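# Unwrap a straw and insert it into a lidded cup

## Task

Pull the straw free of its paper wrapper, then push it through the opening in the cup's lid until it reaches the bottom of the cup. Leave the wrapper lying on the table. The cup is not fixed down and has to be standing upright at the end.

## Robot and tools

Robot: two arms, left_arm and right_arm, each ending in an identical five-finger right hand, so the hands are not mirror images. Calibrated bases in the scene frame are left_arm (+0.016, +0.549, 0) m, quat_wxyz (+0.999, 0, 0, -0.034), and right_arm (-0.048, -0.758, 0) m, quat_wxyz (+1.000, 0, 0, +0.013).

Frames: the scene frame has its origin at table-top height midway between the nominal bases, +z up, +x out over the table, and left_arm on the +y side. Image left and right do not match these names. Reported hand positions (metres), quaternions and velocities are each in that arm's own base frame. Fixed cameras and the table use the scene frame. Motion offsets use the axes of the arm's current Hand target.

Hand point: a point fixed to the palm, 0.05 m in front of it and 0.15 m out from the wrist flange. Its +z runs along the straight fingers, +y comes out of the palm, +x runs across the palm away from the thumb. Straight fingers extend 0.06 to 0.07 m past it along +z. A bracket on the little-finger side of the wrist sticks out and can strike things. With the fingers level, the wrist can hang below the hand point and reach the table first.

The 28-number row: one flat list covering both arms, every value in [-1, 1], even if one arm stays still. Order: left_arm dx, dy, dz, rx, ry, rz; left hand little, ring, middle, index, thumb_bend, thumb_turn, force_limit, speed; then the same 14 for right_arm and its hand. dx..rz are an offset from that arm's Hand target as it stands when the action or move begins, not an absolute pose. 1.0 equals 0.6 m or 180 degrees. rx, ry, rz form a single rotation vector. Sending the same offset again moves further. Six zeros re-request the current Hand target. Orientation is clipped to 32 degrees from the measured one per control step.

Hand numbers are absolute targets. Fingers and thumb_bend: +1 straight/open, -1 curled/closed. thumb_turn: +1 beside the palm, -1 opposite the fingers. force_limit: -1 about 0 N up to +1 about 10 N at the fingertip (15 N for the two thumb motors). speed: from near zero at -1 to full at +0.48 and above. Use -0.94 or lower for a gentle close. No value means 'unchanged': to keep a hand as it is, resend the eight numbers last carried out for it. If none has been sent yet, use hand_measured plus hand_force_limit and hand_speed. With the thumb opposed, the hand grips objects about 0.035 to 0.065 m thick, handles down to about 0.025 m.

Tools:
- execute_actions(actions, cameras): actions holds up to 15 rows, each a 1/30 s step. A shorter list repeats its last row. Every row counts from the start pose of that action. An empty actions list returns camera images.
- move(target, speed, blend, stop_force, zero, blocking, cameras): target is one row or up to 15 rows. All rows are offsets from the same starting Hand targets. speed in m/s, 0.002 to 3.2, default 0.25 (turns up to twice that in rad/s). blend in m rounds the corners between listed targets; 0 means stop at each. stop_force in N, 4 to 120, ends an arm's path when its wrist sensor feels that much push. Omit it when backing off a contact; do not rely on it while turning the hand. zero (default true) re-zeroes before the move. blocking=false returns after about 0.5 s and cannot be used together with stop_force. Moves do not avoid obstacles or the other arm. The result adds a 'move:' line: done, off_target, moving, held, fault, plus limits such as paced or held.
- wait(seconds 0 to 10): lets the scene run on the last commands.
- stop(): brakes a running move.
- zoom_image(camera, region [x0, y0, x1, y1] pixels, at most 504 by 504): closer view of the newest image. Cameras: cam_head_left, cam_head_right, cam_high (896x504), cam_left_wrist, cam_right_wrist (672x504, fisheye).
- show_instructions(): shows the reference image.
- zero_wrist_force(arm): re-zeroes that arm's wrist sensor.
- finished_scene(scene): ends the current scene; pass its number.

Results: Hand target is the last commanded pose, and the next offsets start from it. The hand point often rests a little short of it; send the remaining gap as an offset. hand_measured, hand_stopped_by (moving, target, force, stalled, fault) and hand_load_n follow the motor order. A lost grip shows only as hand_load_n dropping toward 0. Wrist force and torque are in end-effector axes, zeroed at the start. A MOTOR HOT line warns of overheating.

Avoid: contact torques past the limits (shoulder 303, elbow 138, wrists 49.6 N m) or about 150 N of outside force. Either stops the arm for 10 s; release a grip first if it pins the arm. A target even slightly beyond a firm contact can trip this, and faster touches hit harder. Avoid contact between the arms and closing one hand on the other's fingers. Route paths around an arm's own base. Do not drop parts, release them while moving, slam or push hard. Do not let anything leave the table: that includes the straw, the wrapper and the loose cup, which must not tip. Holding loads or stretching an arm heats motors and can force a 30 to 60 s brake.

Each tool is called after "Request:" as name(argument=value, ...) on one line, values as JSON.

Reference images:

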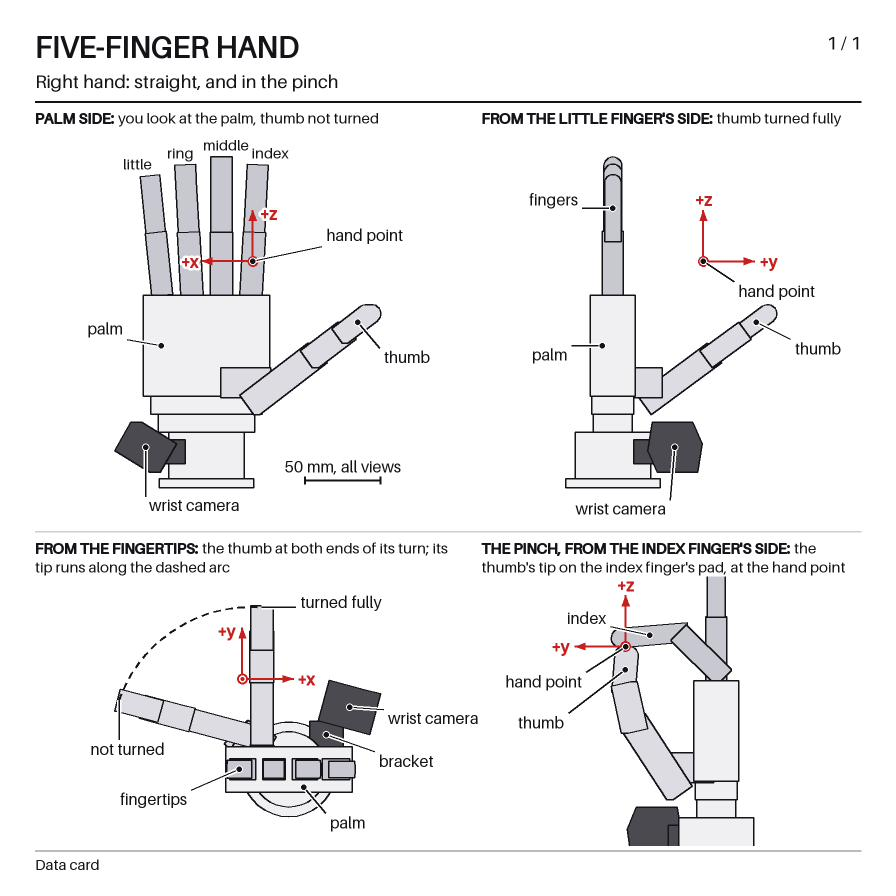

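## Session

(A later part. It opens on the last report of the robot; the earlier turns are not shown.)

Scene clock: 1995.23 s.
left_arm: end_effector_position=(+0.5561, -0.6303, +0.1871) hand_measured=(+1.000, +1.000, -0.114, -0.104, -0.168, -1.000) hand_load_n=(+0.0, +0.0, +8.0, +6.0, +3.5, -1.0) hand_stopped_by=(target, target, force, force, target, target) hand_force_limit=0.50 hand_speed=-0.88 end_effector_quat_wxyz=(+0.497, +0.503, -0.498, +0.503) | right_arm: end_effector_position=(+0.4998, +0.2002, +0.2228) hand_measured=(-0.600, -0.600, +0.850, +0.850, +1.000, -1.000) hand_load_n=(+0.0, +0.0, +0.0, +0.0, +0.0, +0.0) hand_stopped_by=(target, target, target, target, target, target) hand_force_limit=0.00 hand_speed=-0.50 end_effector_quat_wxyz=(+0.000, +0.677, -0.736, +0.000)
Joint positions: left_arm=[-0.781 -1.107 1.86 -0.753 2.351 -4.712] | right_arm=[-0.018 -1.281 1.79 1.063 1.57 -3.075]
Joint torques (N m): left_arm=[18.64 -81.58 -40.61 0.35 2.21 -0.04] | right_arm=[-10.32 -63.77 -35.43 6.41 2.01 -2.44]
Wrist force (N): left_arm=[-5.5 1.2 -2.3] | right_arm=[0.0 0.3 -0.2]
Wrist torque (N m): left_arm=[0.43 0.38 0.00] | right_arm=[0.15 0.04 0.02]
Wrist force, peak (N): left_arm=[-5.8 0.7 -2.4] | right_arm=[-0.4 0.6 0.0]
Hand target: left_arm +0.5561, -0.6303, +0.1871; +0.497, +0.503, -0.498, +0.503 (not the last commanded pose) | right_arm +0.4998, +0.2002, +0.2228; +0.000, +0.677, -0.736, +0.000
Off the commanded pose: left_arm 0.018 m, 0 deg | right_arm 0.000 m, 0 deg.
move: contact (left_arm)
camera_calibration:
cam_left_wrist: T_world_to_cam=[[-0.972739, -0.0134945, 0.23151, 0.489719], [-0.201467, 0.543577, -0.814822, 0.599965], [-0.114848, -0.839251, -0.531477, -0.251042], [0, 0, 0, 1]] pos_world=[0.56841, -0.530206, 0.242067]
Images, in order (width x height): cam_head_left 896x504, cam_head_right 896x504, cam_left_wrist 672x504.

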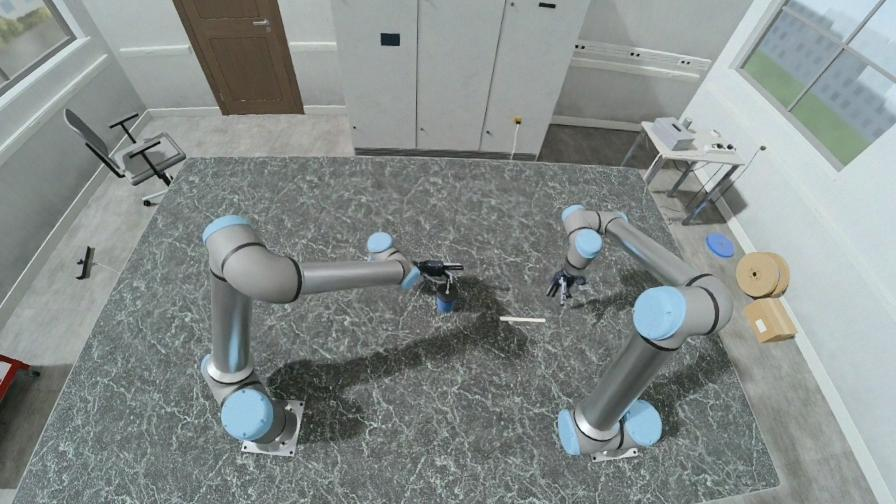

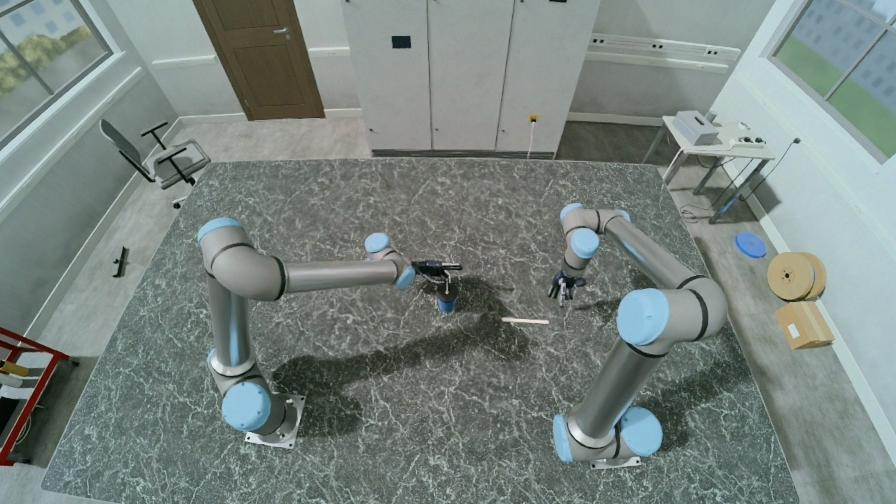

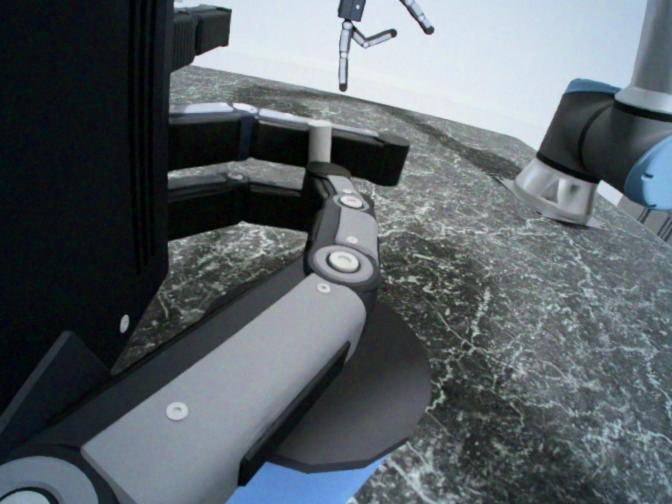

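Request:
move(target=[-0.011,0,0,0,0,0,1,1,-0.7,-0.7,-0.17,-1,0.5,-0.88,0,0,0,0,0,0,-0.6,-0.6,0.85,0.85,1.0,-1,0.0,-0.5], speed=0.02, cameras=["cam_left_wrist","cam_head_right","cam_head_left"])

Request:
zoom_image(camera="cam_head_right", region=[410, 240, 500, 330])

Scene clock: 2013.73 s.
left_arm: end_effector_position=(+0.5561, -0.6303, +0.1806) hand_measured=(+1.000, +1.000, -0.114, -0.104, -0.168, -1.000) hand_load_n=(+0.0, +0.0, +8.5, +5.5, +4.5, -2.0) hand_stopped_by=(target, target, force, force, target, target) hand_force_limit=0.50 hand_speed=-0.88 end_effector_quat_wxyz=(+0.497, +0.503, -0.498, +0.503) | right_arm: end_effector_position=(+0.4998, +0.2002, +0.2228) hand_measured=(-0.600, -0.600, +0.850, +0.850, +1.000, -1.000) hand_load_n=(+0.0, +0.0, +0.0, +0.0, +0.0, +0.0) hand_stopped_by=(target, target, target, target, target, target) hand_force_limit=0.00 hand_speed=-0.50 end_effector_quat_wxyz=(+0.000, +0.677, -0.736, +0.000)
Joint positions: left_arm=[-0.781 -1.1 1.863 -0.763 2.351 -4.712] | right_arm=[-0.018 -1.281 1.79 1.063 1.57 -3.075]
Joint torques (N m): left_arm=[18.32 -49.57 -23.19 -3.74 2.25 0.73] | right_arm=[-9.76 -62.61 -35.29 6.27 1.97 -2.26]
Wrist force (N): left_arm=[3.0 1.4 -2.0] | right_arm=[-0.1 0.1 0.2]
Wrist torque (N m): left_arm=[0.39 0.40 -0.02] | right_arm=[0.10 0.05 0.01]
Wrist force, peak (N): left_arm=[-6.0 1.0 -2.1] | right_arm=[-0.3 0.6 -0.2]
Hand target: left_arm +0.5561, -0.6303, +0.1805; +0.497, +0.503, -0.498, +0.503 | right_arm +0.4998, +0.2002, +0.2228; +0.000, +0.677, -0.736, +0.000
Off the commanded pose: left_arm 0.000 m, 0 deg | right_arm 0.000 m, 0 deg.
move: done
camera_calibration:
cam_left_wrist: T_world_to_cam=[[-0.972739, -0.0134945, 0.23151, 0.491201], [-0.201467, 0.543577, -0.814822, 0.59475], [-0.114848, -0.839251, -0.531477, -0.254443], [0, 0, 0, 1]] pos_world=[0.56841, -0.530206, 0.235667]
Images, in order (width x height): cam_head_left 896x504, cam_head_right 896x504, cam_left_wrist 672x504.

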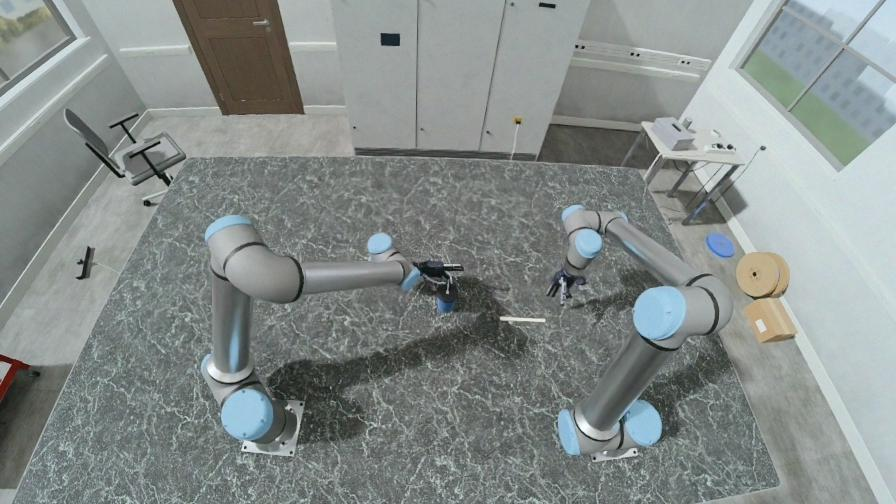

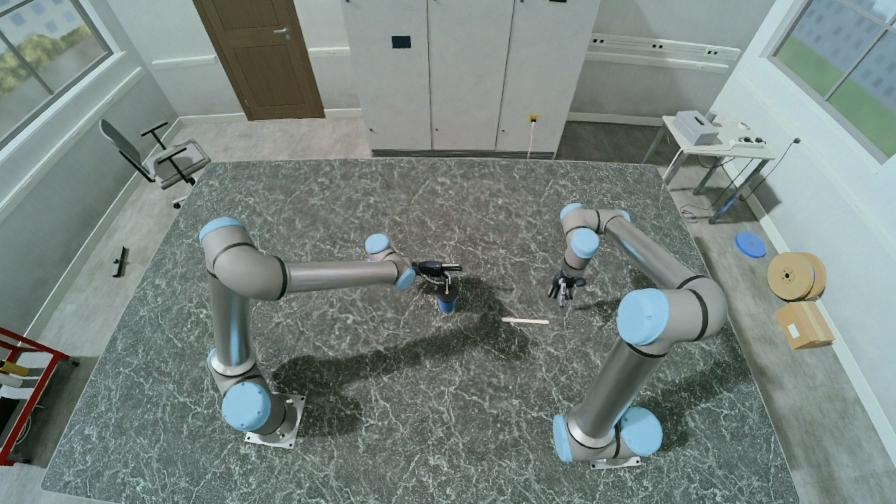

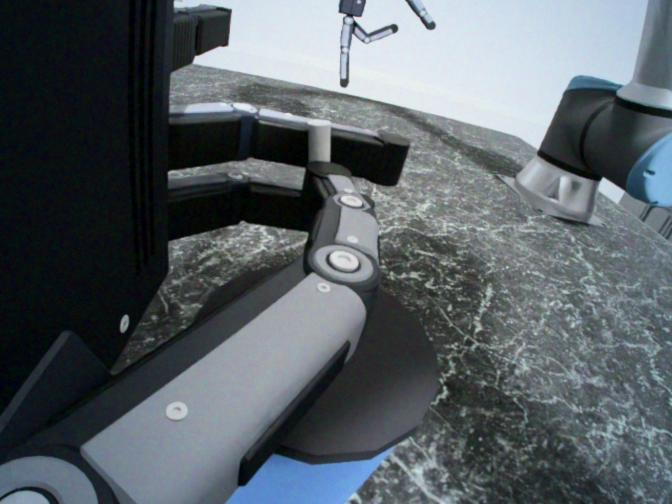

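Scaled by 5.600 from the camera's 896x504 image, which has a finer 1280x720 frame.

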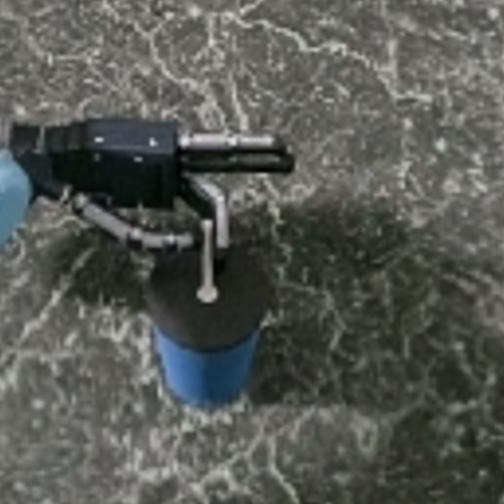

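Request:
move(target=[-0.008,0,0,0,0,0,1,1,-0.7,-0.7,-0.17,-1,0.5,-0.88,0,0,0,0,0,0,-0.6,-0.6,0.85,0.85,1.0,-1,0.0,-0.5], speed=0.01)

Scene clock: 2022.53 s.
left_arm: end_effector_position=(+0.5561, -0.6303, +0.1759) hand_measured=(+1.000, +1.000, -0.114, -0.104, -0.168, -1.000) hand_load_n=(+0.0, +0.0, +8.5, +5.5, +4.5, -2.5) hand_stopped_by=(target, target, force, force, target, target) hand_force_limit=0.50 hand_speed=-0.88 end_effector_quat_wxyz=(+0.497, +0.503, -0.498, +0.503) | right_arm: end_effector_position=(+0.4998, +0.2002, +0.2228) hand_measured=(-0.600, -0.600, +0.850, +0.850, +1.000, -1.000) hand_load_n=(+0.0, +0.0, +0.0, +0.0, +0.0, +0.0) hand_stopped_by=(target, target, target, target, target, target) hand_force_limit=0.00 hand_speed=-0.50 end_effector_quat_wxyz=(+0.000, +0.677, -0.736, +0.000)
Joint positions: left_arm=[-0.781 -1.094 1.865 -0.771 2.351 -4.712] | right_arm=[-0.018 -1.281 1.79 1.063 1.57 -3.075]
Joint torques (N m): left_arm=[20.64 -52.66 -21.35 -2.71 2.3 -0.51] | right_arm=[-9.47 -62.13 -35.76 6.11 2.11 -2.3]
Wrist force (N): left_arm=[3.8 1.5 -2.0] | right_arm=[0.0 0.0 -0.1]
Wrist torque (N m): left_arm=[0.38 0.49 -0.06] | right_arm=[0.11 0.04 0.02]
Wrist force, peak (N): left_arm=[5.3 1.8 -1.7] | right_arm=[-0.2 0.5 0.2]
Hand target: left_arm +0.5561, -0.6303, +0.1757; +0.497, +0.503, -0.498, +0.503 | right_arm +0.4998, +0.2002, +0.2228; +0.000, +0.677, -0.736, +0.000
Off the commanded pose: left_arm 0.000 m, 0 deg | right_arm 0.000 m, 0 deg.
move: done

Request:
move(target=[-0.0167,0,0,0,0,0,1,1,-0.7,-0.7,-0.17,-1,0.5,-0.88,0,0,0,0,0,0,-0.6,-0.6,0.85,0.85,1.0,-1,0.0,-0.5], speed=0.012, stop_force=9, cameras=["cam_left_wrist","cam_head_right"])

Request:
zoom_image(camera="cam_head_right", region=[410, 240, 500, 330])

Scene clock: 2040.47 s.
left_arm: end_effector_position=(+0.5561, -0.6304, +0.1724) hand_measured=(+1.000, +1.000, -0.114, -0.104, -0.168, -1.000) hand_load_n=(+0.0, +0.0, +8.5, +5.5, +3.5, -4.0) hand_stopped_by=(target, target, force, force, target, target) hand_force_limit=0.50 hand_speed=-0.88 end_effector_quat_wxyz=(+0.497, +0.502, -0.498, +0.503) | right_arm: end_effector_position=(+0.4998, +0.2002, +0.2228) hand_measured=(-0.600, -0.600, +0.850, +0.850, +1.000, -1.000) hand_load_n=(+0.0, +0.0, +0.0, +0.0, +0.0, +0.0) hand_stopped_by=(target, target, target, target, target, target) hand_force_limit=0.00 hand_speed=-0.50 end_effector_quat_wxyz=(+0.000, +0.677, -0.736, +0.000)
Joint positions: left_arm=[-0.781 -1.09 1.867 -0.777 2.351 -4.712] | right_arm=[-0.018 -1.281 1.79 1.063 1.57 -3.075]
Joint torques (N m): left_arm=[19.49 -74.45 -34.53 2.12 2.03 0.17] | right_arm=[-8.72 -60.31 -35.8 6.25 2.06 -2.24]
Wrist force (N): left_arm=[4.6 -0.3 -2.0] | right_arm=[-0.1 0.2 0.2]
Wrist torque (N m): left_arm=[0.39 0.42 0.04] | right_arm=[0.12 0.05 0.01]
Wrist force, peak (N): left_arm=[14.8 -0.4 -2.9] | right_arm=[0.0 0.6 0.0]
Hand target: left_arm +0.5561, -0.6304, +0.1724; +0.497, +0.502, -0.498, +0.503 (not the last commanded pose) | right_arm +0.4998, +0.2002, +0.2228; +0.000, +0.677, -0.736, +0.000
Off the commanded pose: left_arm 0.007 m, 0 deg | right_arm 0.000 m, 0 deg.
move: contact (left_arm)
camera_calibration:
cam_left_wrist: T_world_to_cam=[[-0.97276, -0.0134115, 0.231424, 0.493295], [-0.20136, 0.54351, -0.814893, 0.587927], [-0.114852, -0.839296, -0.531405, -0.258881], [0, 0, 0, 1]] pos_world=[0.56851, -0.530206, 0.227367]
Images, in order (width x height): cam_head_right 896x504, cam_left_wrist 672x504.

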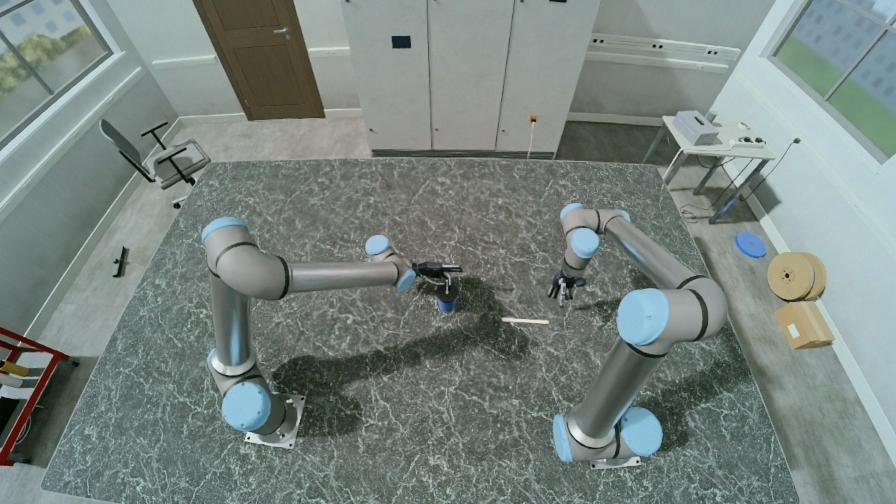

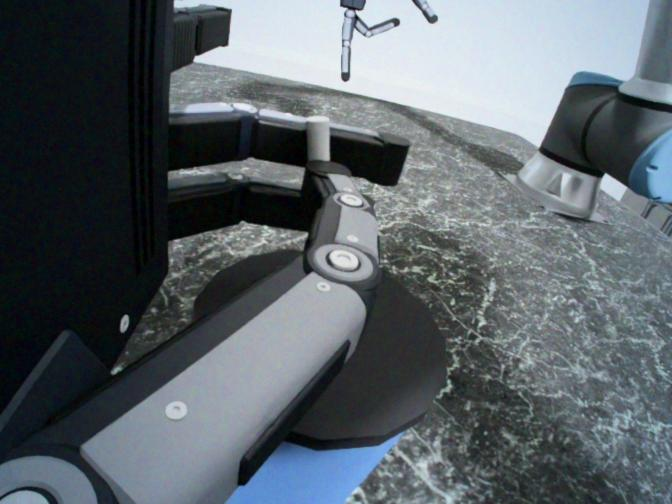

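Scaled by 5.600 from the camera's 896x504 image, which has a finer 1280x720 frame.

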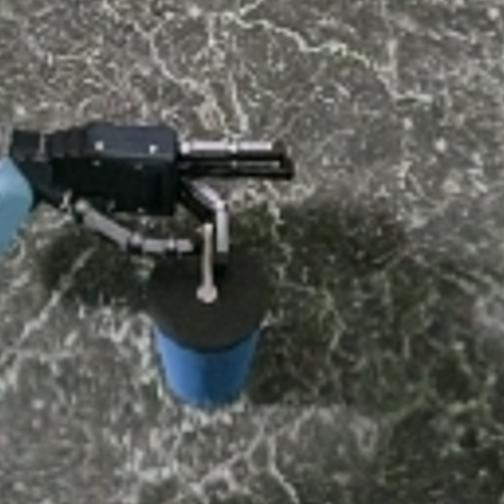

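Request:
move(target=[[0,0,0,0,0,0,1,1,0.1,0.1,-0.17,-1,0.5,-0.7,0,0,0,0,0,0,-0.6,-0.6,0.85,0.85,1.0,-1,0.0,-0.5],[0,0,0,0,0,0,1,1,1.0,1.0,0.8,-1,0.5,-0.3,0,0,0,0,0,0,-0.6,-0.6,0.85,0.85,1.0,-1,0.0,-0.5],[0,0,-0.2,0,0,0,1,1,1.0,1.0,0.8,-1,0.5,-0.3,0,0,0,0,0,0,-0.6,-0.6,0.85,0.85,1.0,-1,0.0,-0.5]], speed=0.08, cameras=["all"])

Request:
zoom_image(camera="cam_head_right", region=[400, 230, 500, 330])

Request:
zoom_image(camera="cam_head_left", region=[400, 230, 500, 330])

Request:
zoom_image(camera="cam_high", region=[520, 120, 640, 240])

Scene clock: 2067.03 s.
left_arm: end_effector_position=(+0.5549, -0.5106, +0.1724) hand_measured=(+1.000, +1.000, +1.000, +1.000, +0.800, -1.000) hand_load_n=(+0.0, +0.0, +0.0, +0.0, +0.0, +0.5) hand_stopped_by=(target, target, target, target, target, target) hand_force_limit=0.50 hand_speed=-0.30 end_effector_quat_wxyz=(+0.497, +0.502, -0.498, +0.503) | right_arm: end_effector_position=(+0.4998, +0.2002, +0.2228) hand_measured=(-0.600, -0.600, +0.850, +0.850, +1.000, -1.000) hand_load_n=(+0.0, +0.0, +0.0, +0.0, +0.0, +0.0) hand_stopped_by=(target, target, target, target, target, target) hand_force_limit=0.00 hand_speed=-0.50 end_effector_quat_wxyz=(+0.000, +0.677, -0.736, +0.000)
Joint positions: left_arm=[-0.645 -1.157 1.979 -0.822 2.486 -4.712] | right_arm=[-0.018 -1.281 1.79 1.063 1.57 -3.075]
Joint torques (N m): left_arm=[25.02 -72.6 -23.66 -4.22 2.21 -1.06] | right_arm=[-8.87 -58.52 -35.72 6.19 1.99 -2.18]
Wrist force (N): left_arm=[-0.5 0.1 -2.7] | right_arm=[-0.1 -0.1 -0.3]
Wrist torque (N m): left_arm=[0.42 0.27 -0.04] | right_arm=[0.11 0.05 0.01]
Wrist force, peak (N): left_arm=[6.6 0.1 -1.9] | right_arm=[-0.2 0.5 -0.3]
Hand target: left_arm +0.5549, -0.5104, +0.1724; +0.497, +0.502, -0.498, +0.503 | right_arm +0.4998, +0.2002, +0.2228; +0.000, +0.677, -0.736, +0.000
Off the commanded pose: left_arm 0.000 m, 0 deg | right_arm 0.000 m, 0 deg.
move: done
camera_calibration:
cam_left_wrist: T_world_to_cam=[[-0.972771, -0.0134939, 0.231374, 0.49362], [-0.201364, 0.543493, -0.814904, 0.522605], [-0.114754, -0.839306, -0.531411, -0.158625], [0, 0, 0, 1]] pos_world=[0.56721, -0.410506, 0.227367]
cam_right_wrist: T_world_to_cam=[[-0.990524, -0.137078, -0.0085062, 0.526189], [-0.120362, 0.83657, 0.534475, -0.22997], [-0.0661485, 0.530434, -0.845141, 0.22468], [0, 0, 0, 1]] pos_world=[0.508386, 0.145337, 0.317276]

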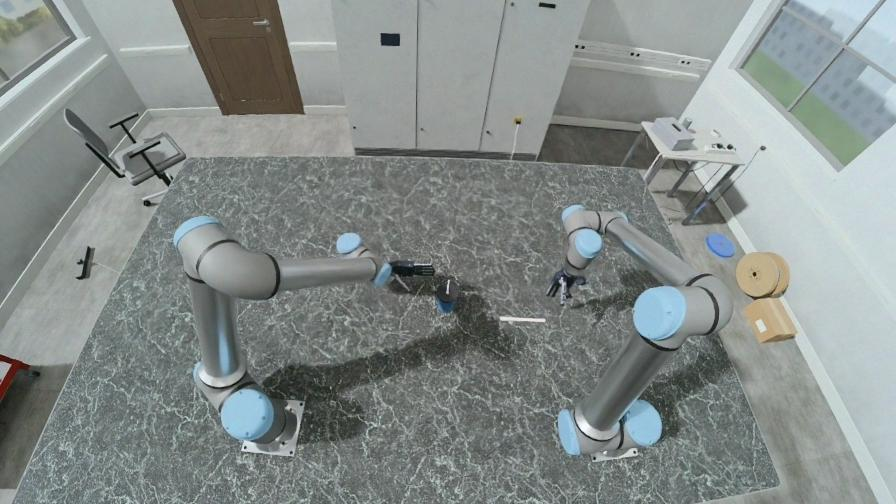

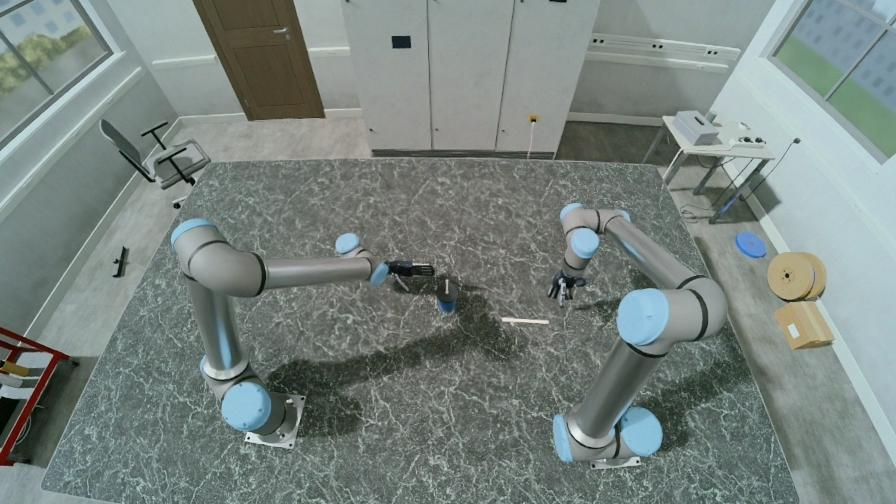

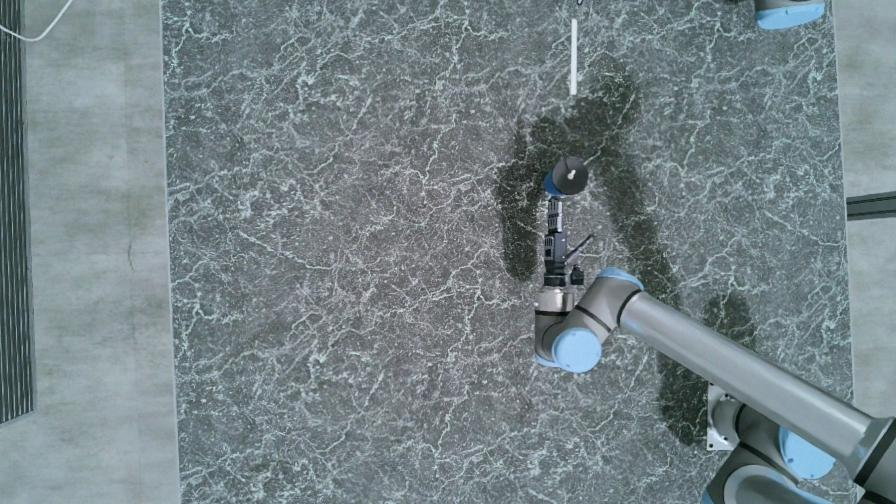

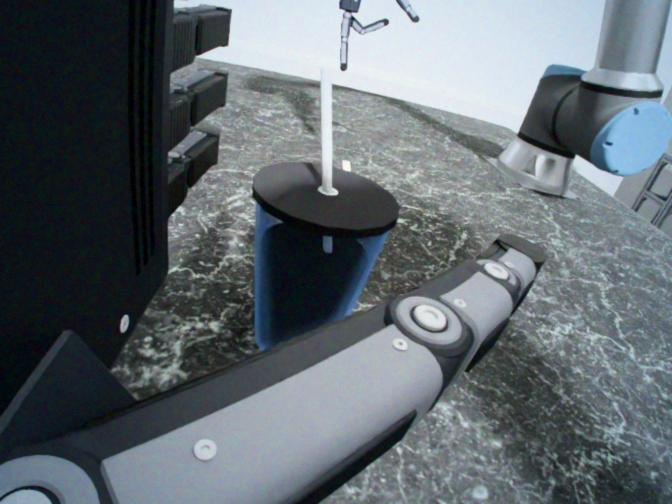

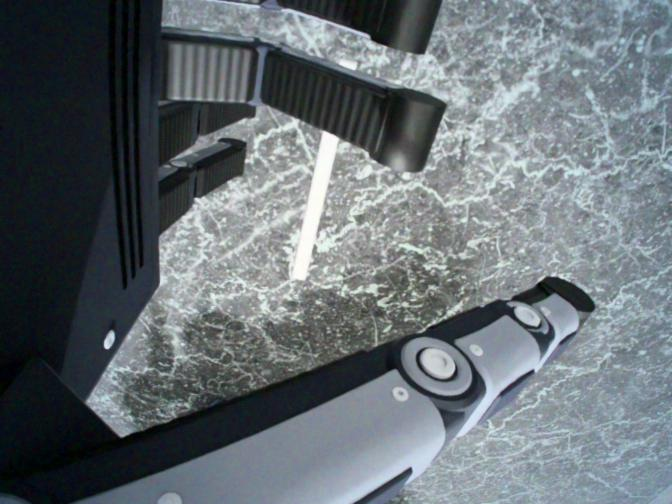

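Scaled by 5.040 from the camera's 896x504 image, which has a finer 1280x720 frame.

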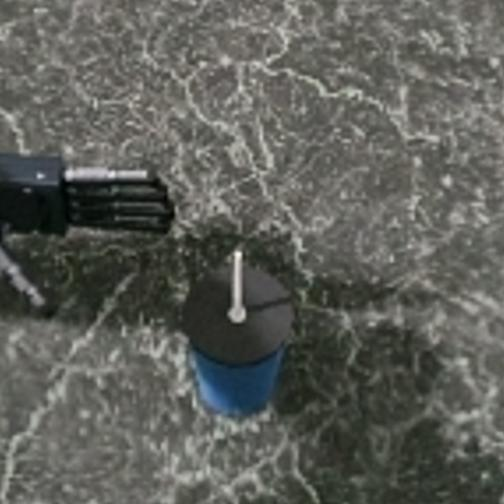

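Scaled by 5.040 from the camera's 896x504 image, which has a finer 1280x720 frame.

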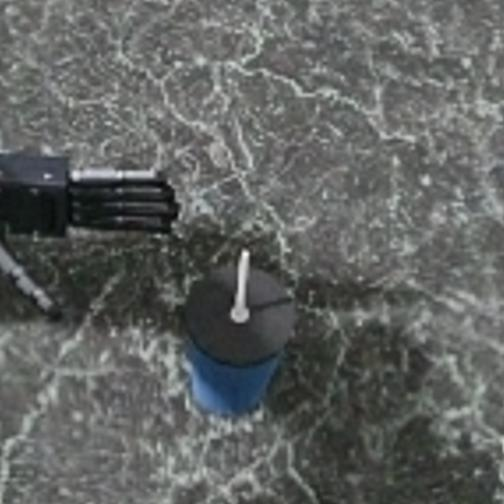

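Scaled by 4.200 from the camera's 896x504 image, which has a finer 1280x720 frame.

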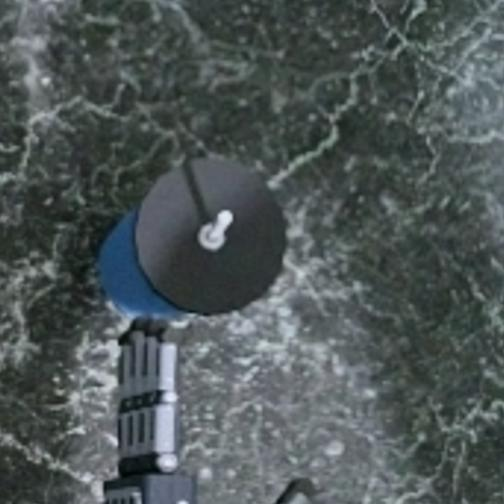

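Request:
zoom_image(camera="cam_left_wrist", region=[230, 50, 430, 360])

Scaled by 1.626 from the camera's 672x504 image, which has a finer 960x720 frame.

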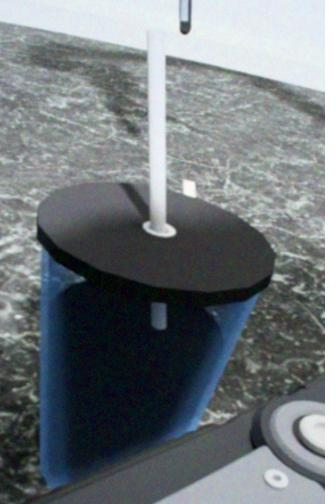

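Request:
move(target=[0,0,-0.17,0,0,0,1,1,1.0,1.0,0.8,-1,0.5,-0.3,0,0,0,0,0,0,-0.6,-0.6,0.85,0.85,1.0,-1,0.0,-0.5], speed=0.2, cameras=["cam_left_wrist"])

Request:
zoom_image(camera="cam_left_wrist", region=[230, 0, 430, 310])

Scene clock: 2126.13 s.
left_arm: end_effector_position=(+0.5538, -0.4085, +0.1724) hand_measured=(+1.000, +1.000, +1.000, +1.000, +0.800, -1.000) hand_load_n=(+0.0, +0.0, +0.0, +0.0, +0.0, +0.0) hand_stopped_by=(target, target, target, target, target, target) hand_force_limit=0.50 hand_speed=-0.30 end_effector_quat_wxyz=(+0.497, +0.502, -0.498, +0.503) | right_arm: end_effector_position=(+0.4998, +0.2002, +0.2228) hand_measured=(-0.600, -0.600, +0.850, +0.850, +1.000, -1.000) hand_load_n=(+0.0, +0.0, +0.0, +0.0, +0.0, +0.0) hand_stopped_by=(target, target, target, target, target, target) hand_force_limit=0.00 hand_speed=-0.50 end_effector_quat_wxyz=(+0.000, +0.677, -0.736, +0.000)
Joint positions: left_arm=[-0.508 -1.197 2.043 -0.846 2.624 -4.711] | right_arm=[-0.018 -1.281 1.79 1.063 1.57 -3.075]
Joint torques (N m): left_arm=[21.01 -69.58 -22.41 -3.96 3.03 -2.36] | right_arm=[-9.27 -58.8 -35.88 6.03 2.17 -2.16]
Wrist force (N): left_arm=[-0.8 0.0 -2.7] | right_arm=[-0.2 0.4 0.0]
Wrist torque (N m): left_arm=[0.44 0.32 -0.09] | right_arm=[0.16 0.07 0.01]
Wrist force, peak (N): left_arm=[-0.5 0.1 -4.2] | right_arm=[-0.1 0.3 -0.6]
Hand target: left_arm +0.5538, -0.4084, +0.1724; +0.497, +0.502, -0.498, +0.503 | right_arm +0.4998, +0.2002, +0.2228; +0.000, +0.677, -0.736, +0.000
Off the commanded pose: left_arm 0.000 m, 0 deg | right_arm 0.000 m, 0 deg.
move: done
camera_calibration:
cam_left_wrist: T_world_to_cam=[[-0.97276, -0.0134115, 0.231424, 0.494033], [-0.20136, 0.54351, -0.814893, 0.466913], [-0.114852, -0.839296, -0.531405, -0.0729891], [0, 0, 0, 1]] pos_world=[0.56621, -0.308406, 0.227367]
Images, in order (width x height): cam_left_wrist 672x504.

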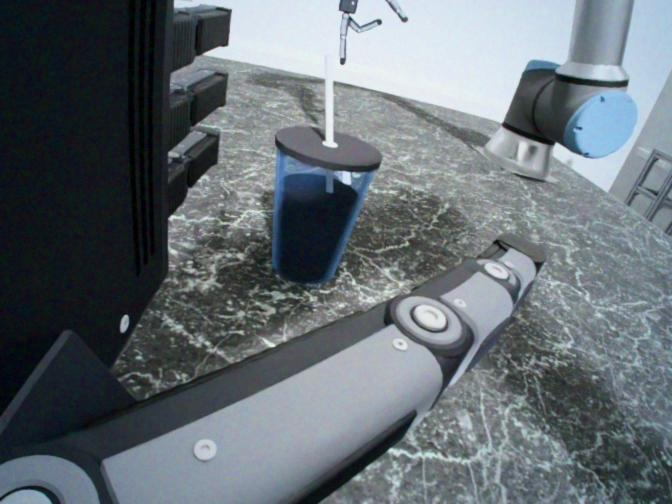

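Scaled by 1.626 from the camera's 672x504 image, which has a finer 960x720 frame.

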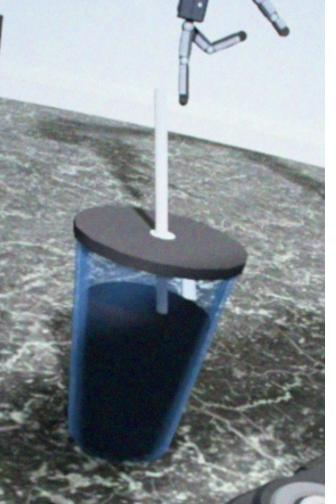

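Request:
finished_scene(scene=1)

The scene is finished: the task was done.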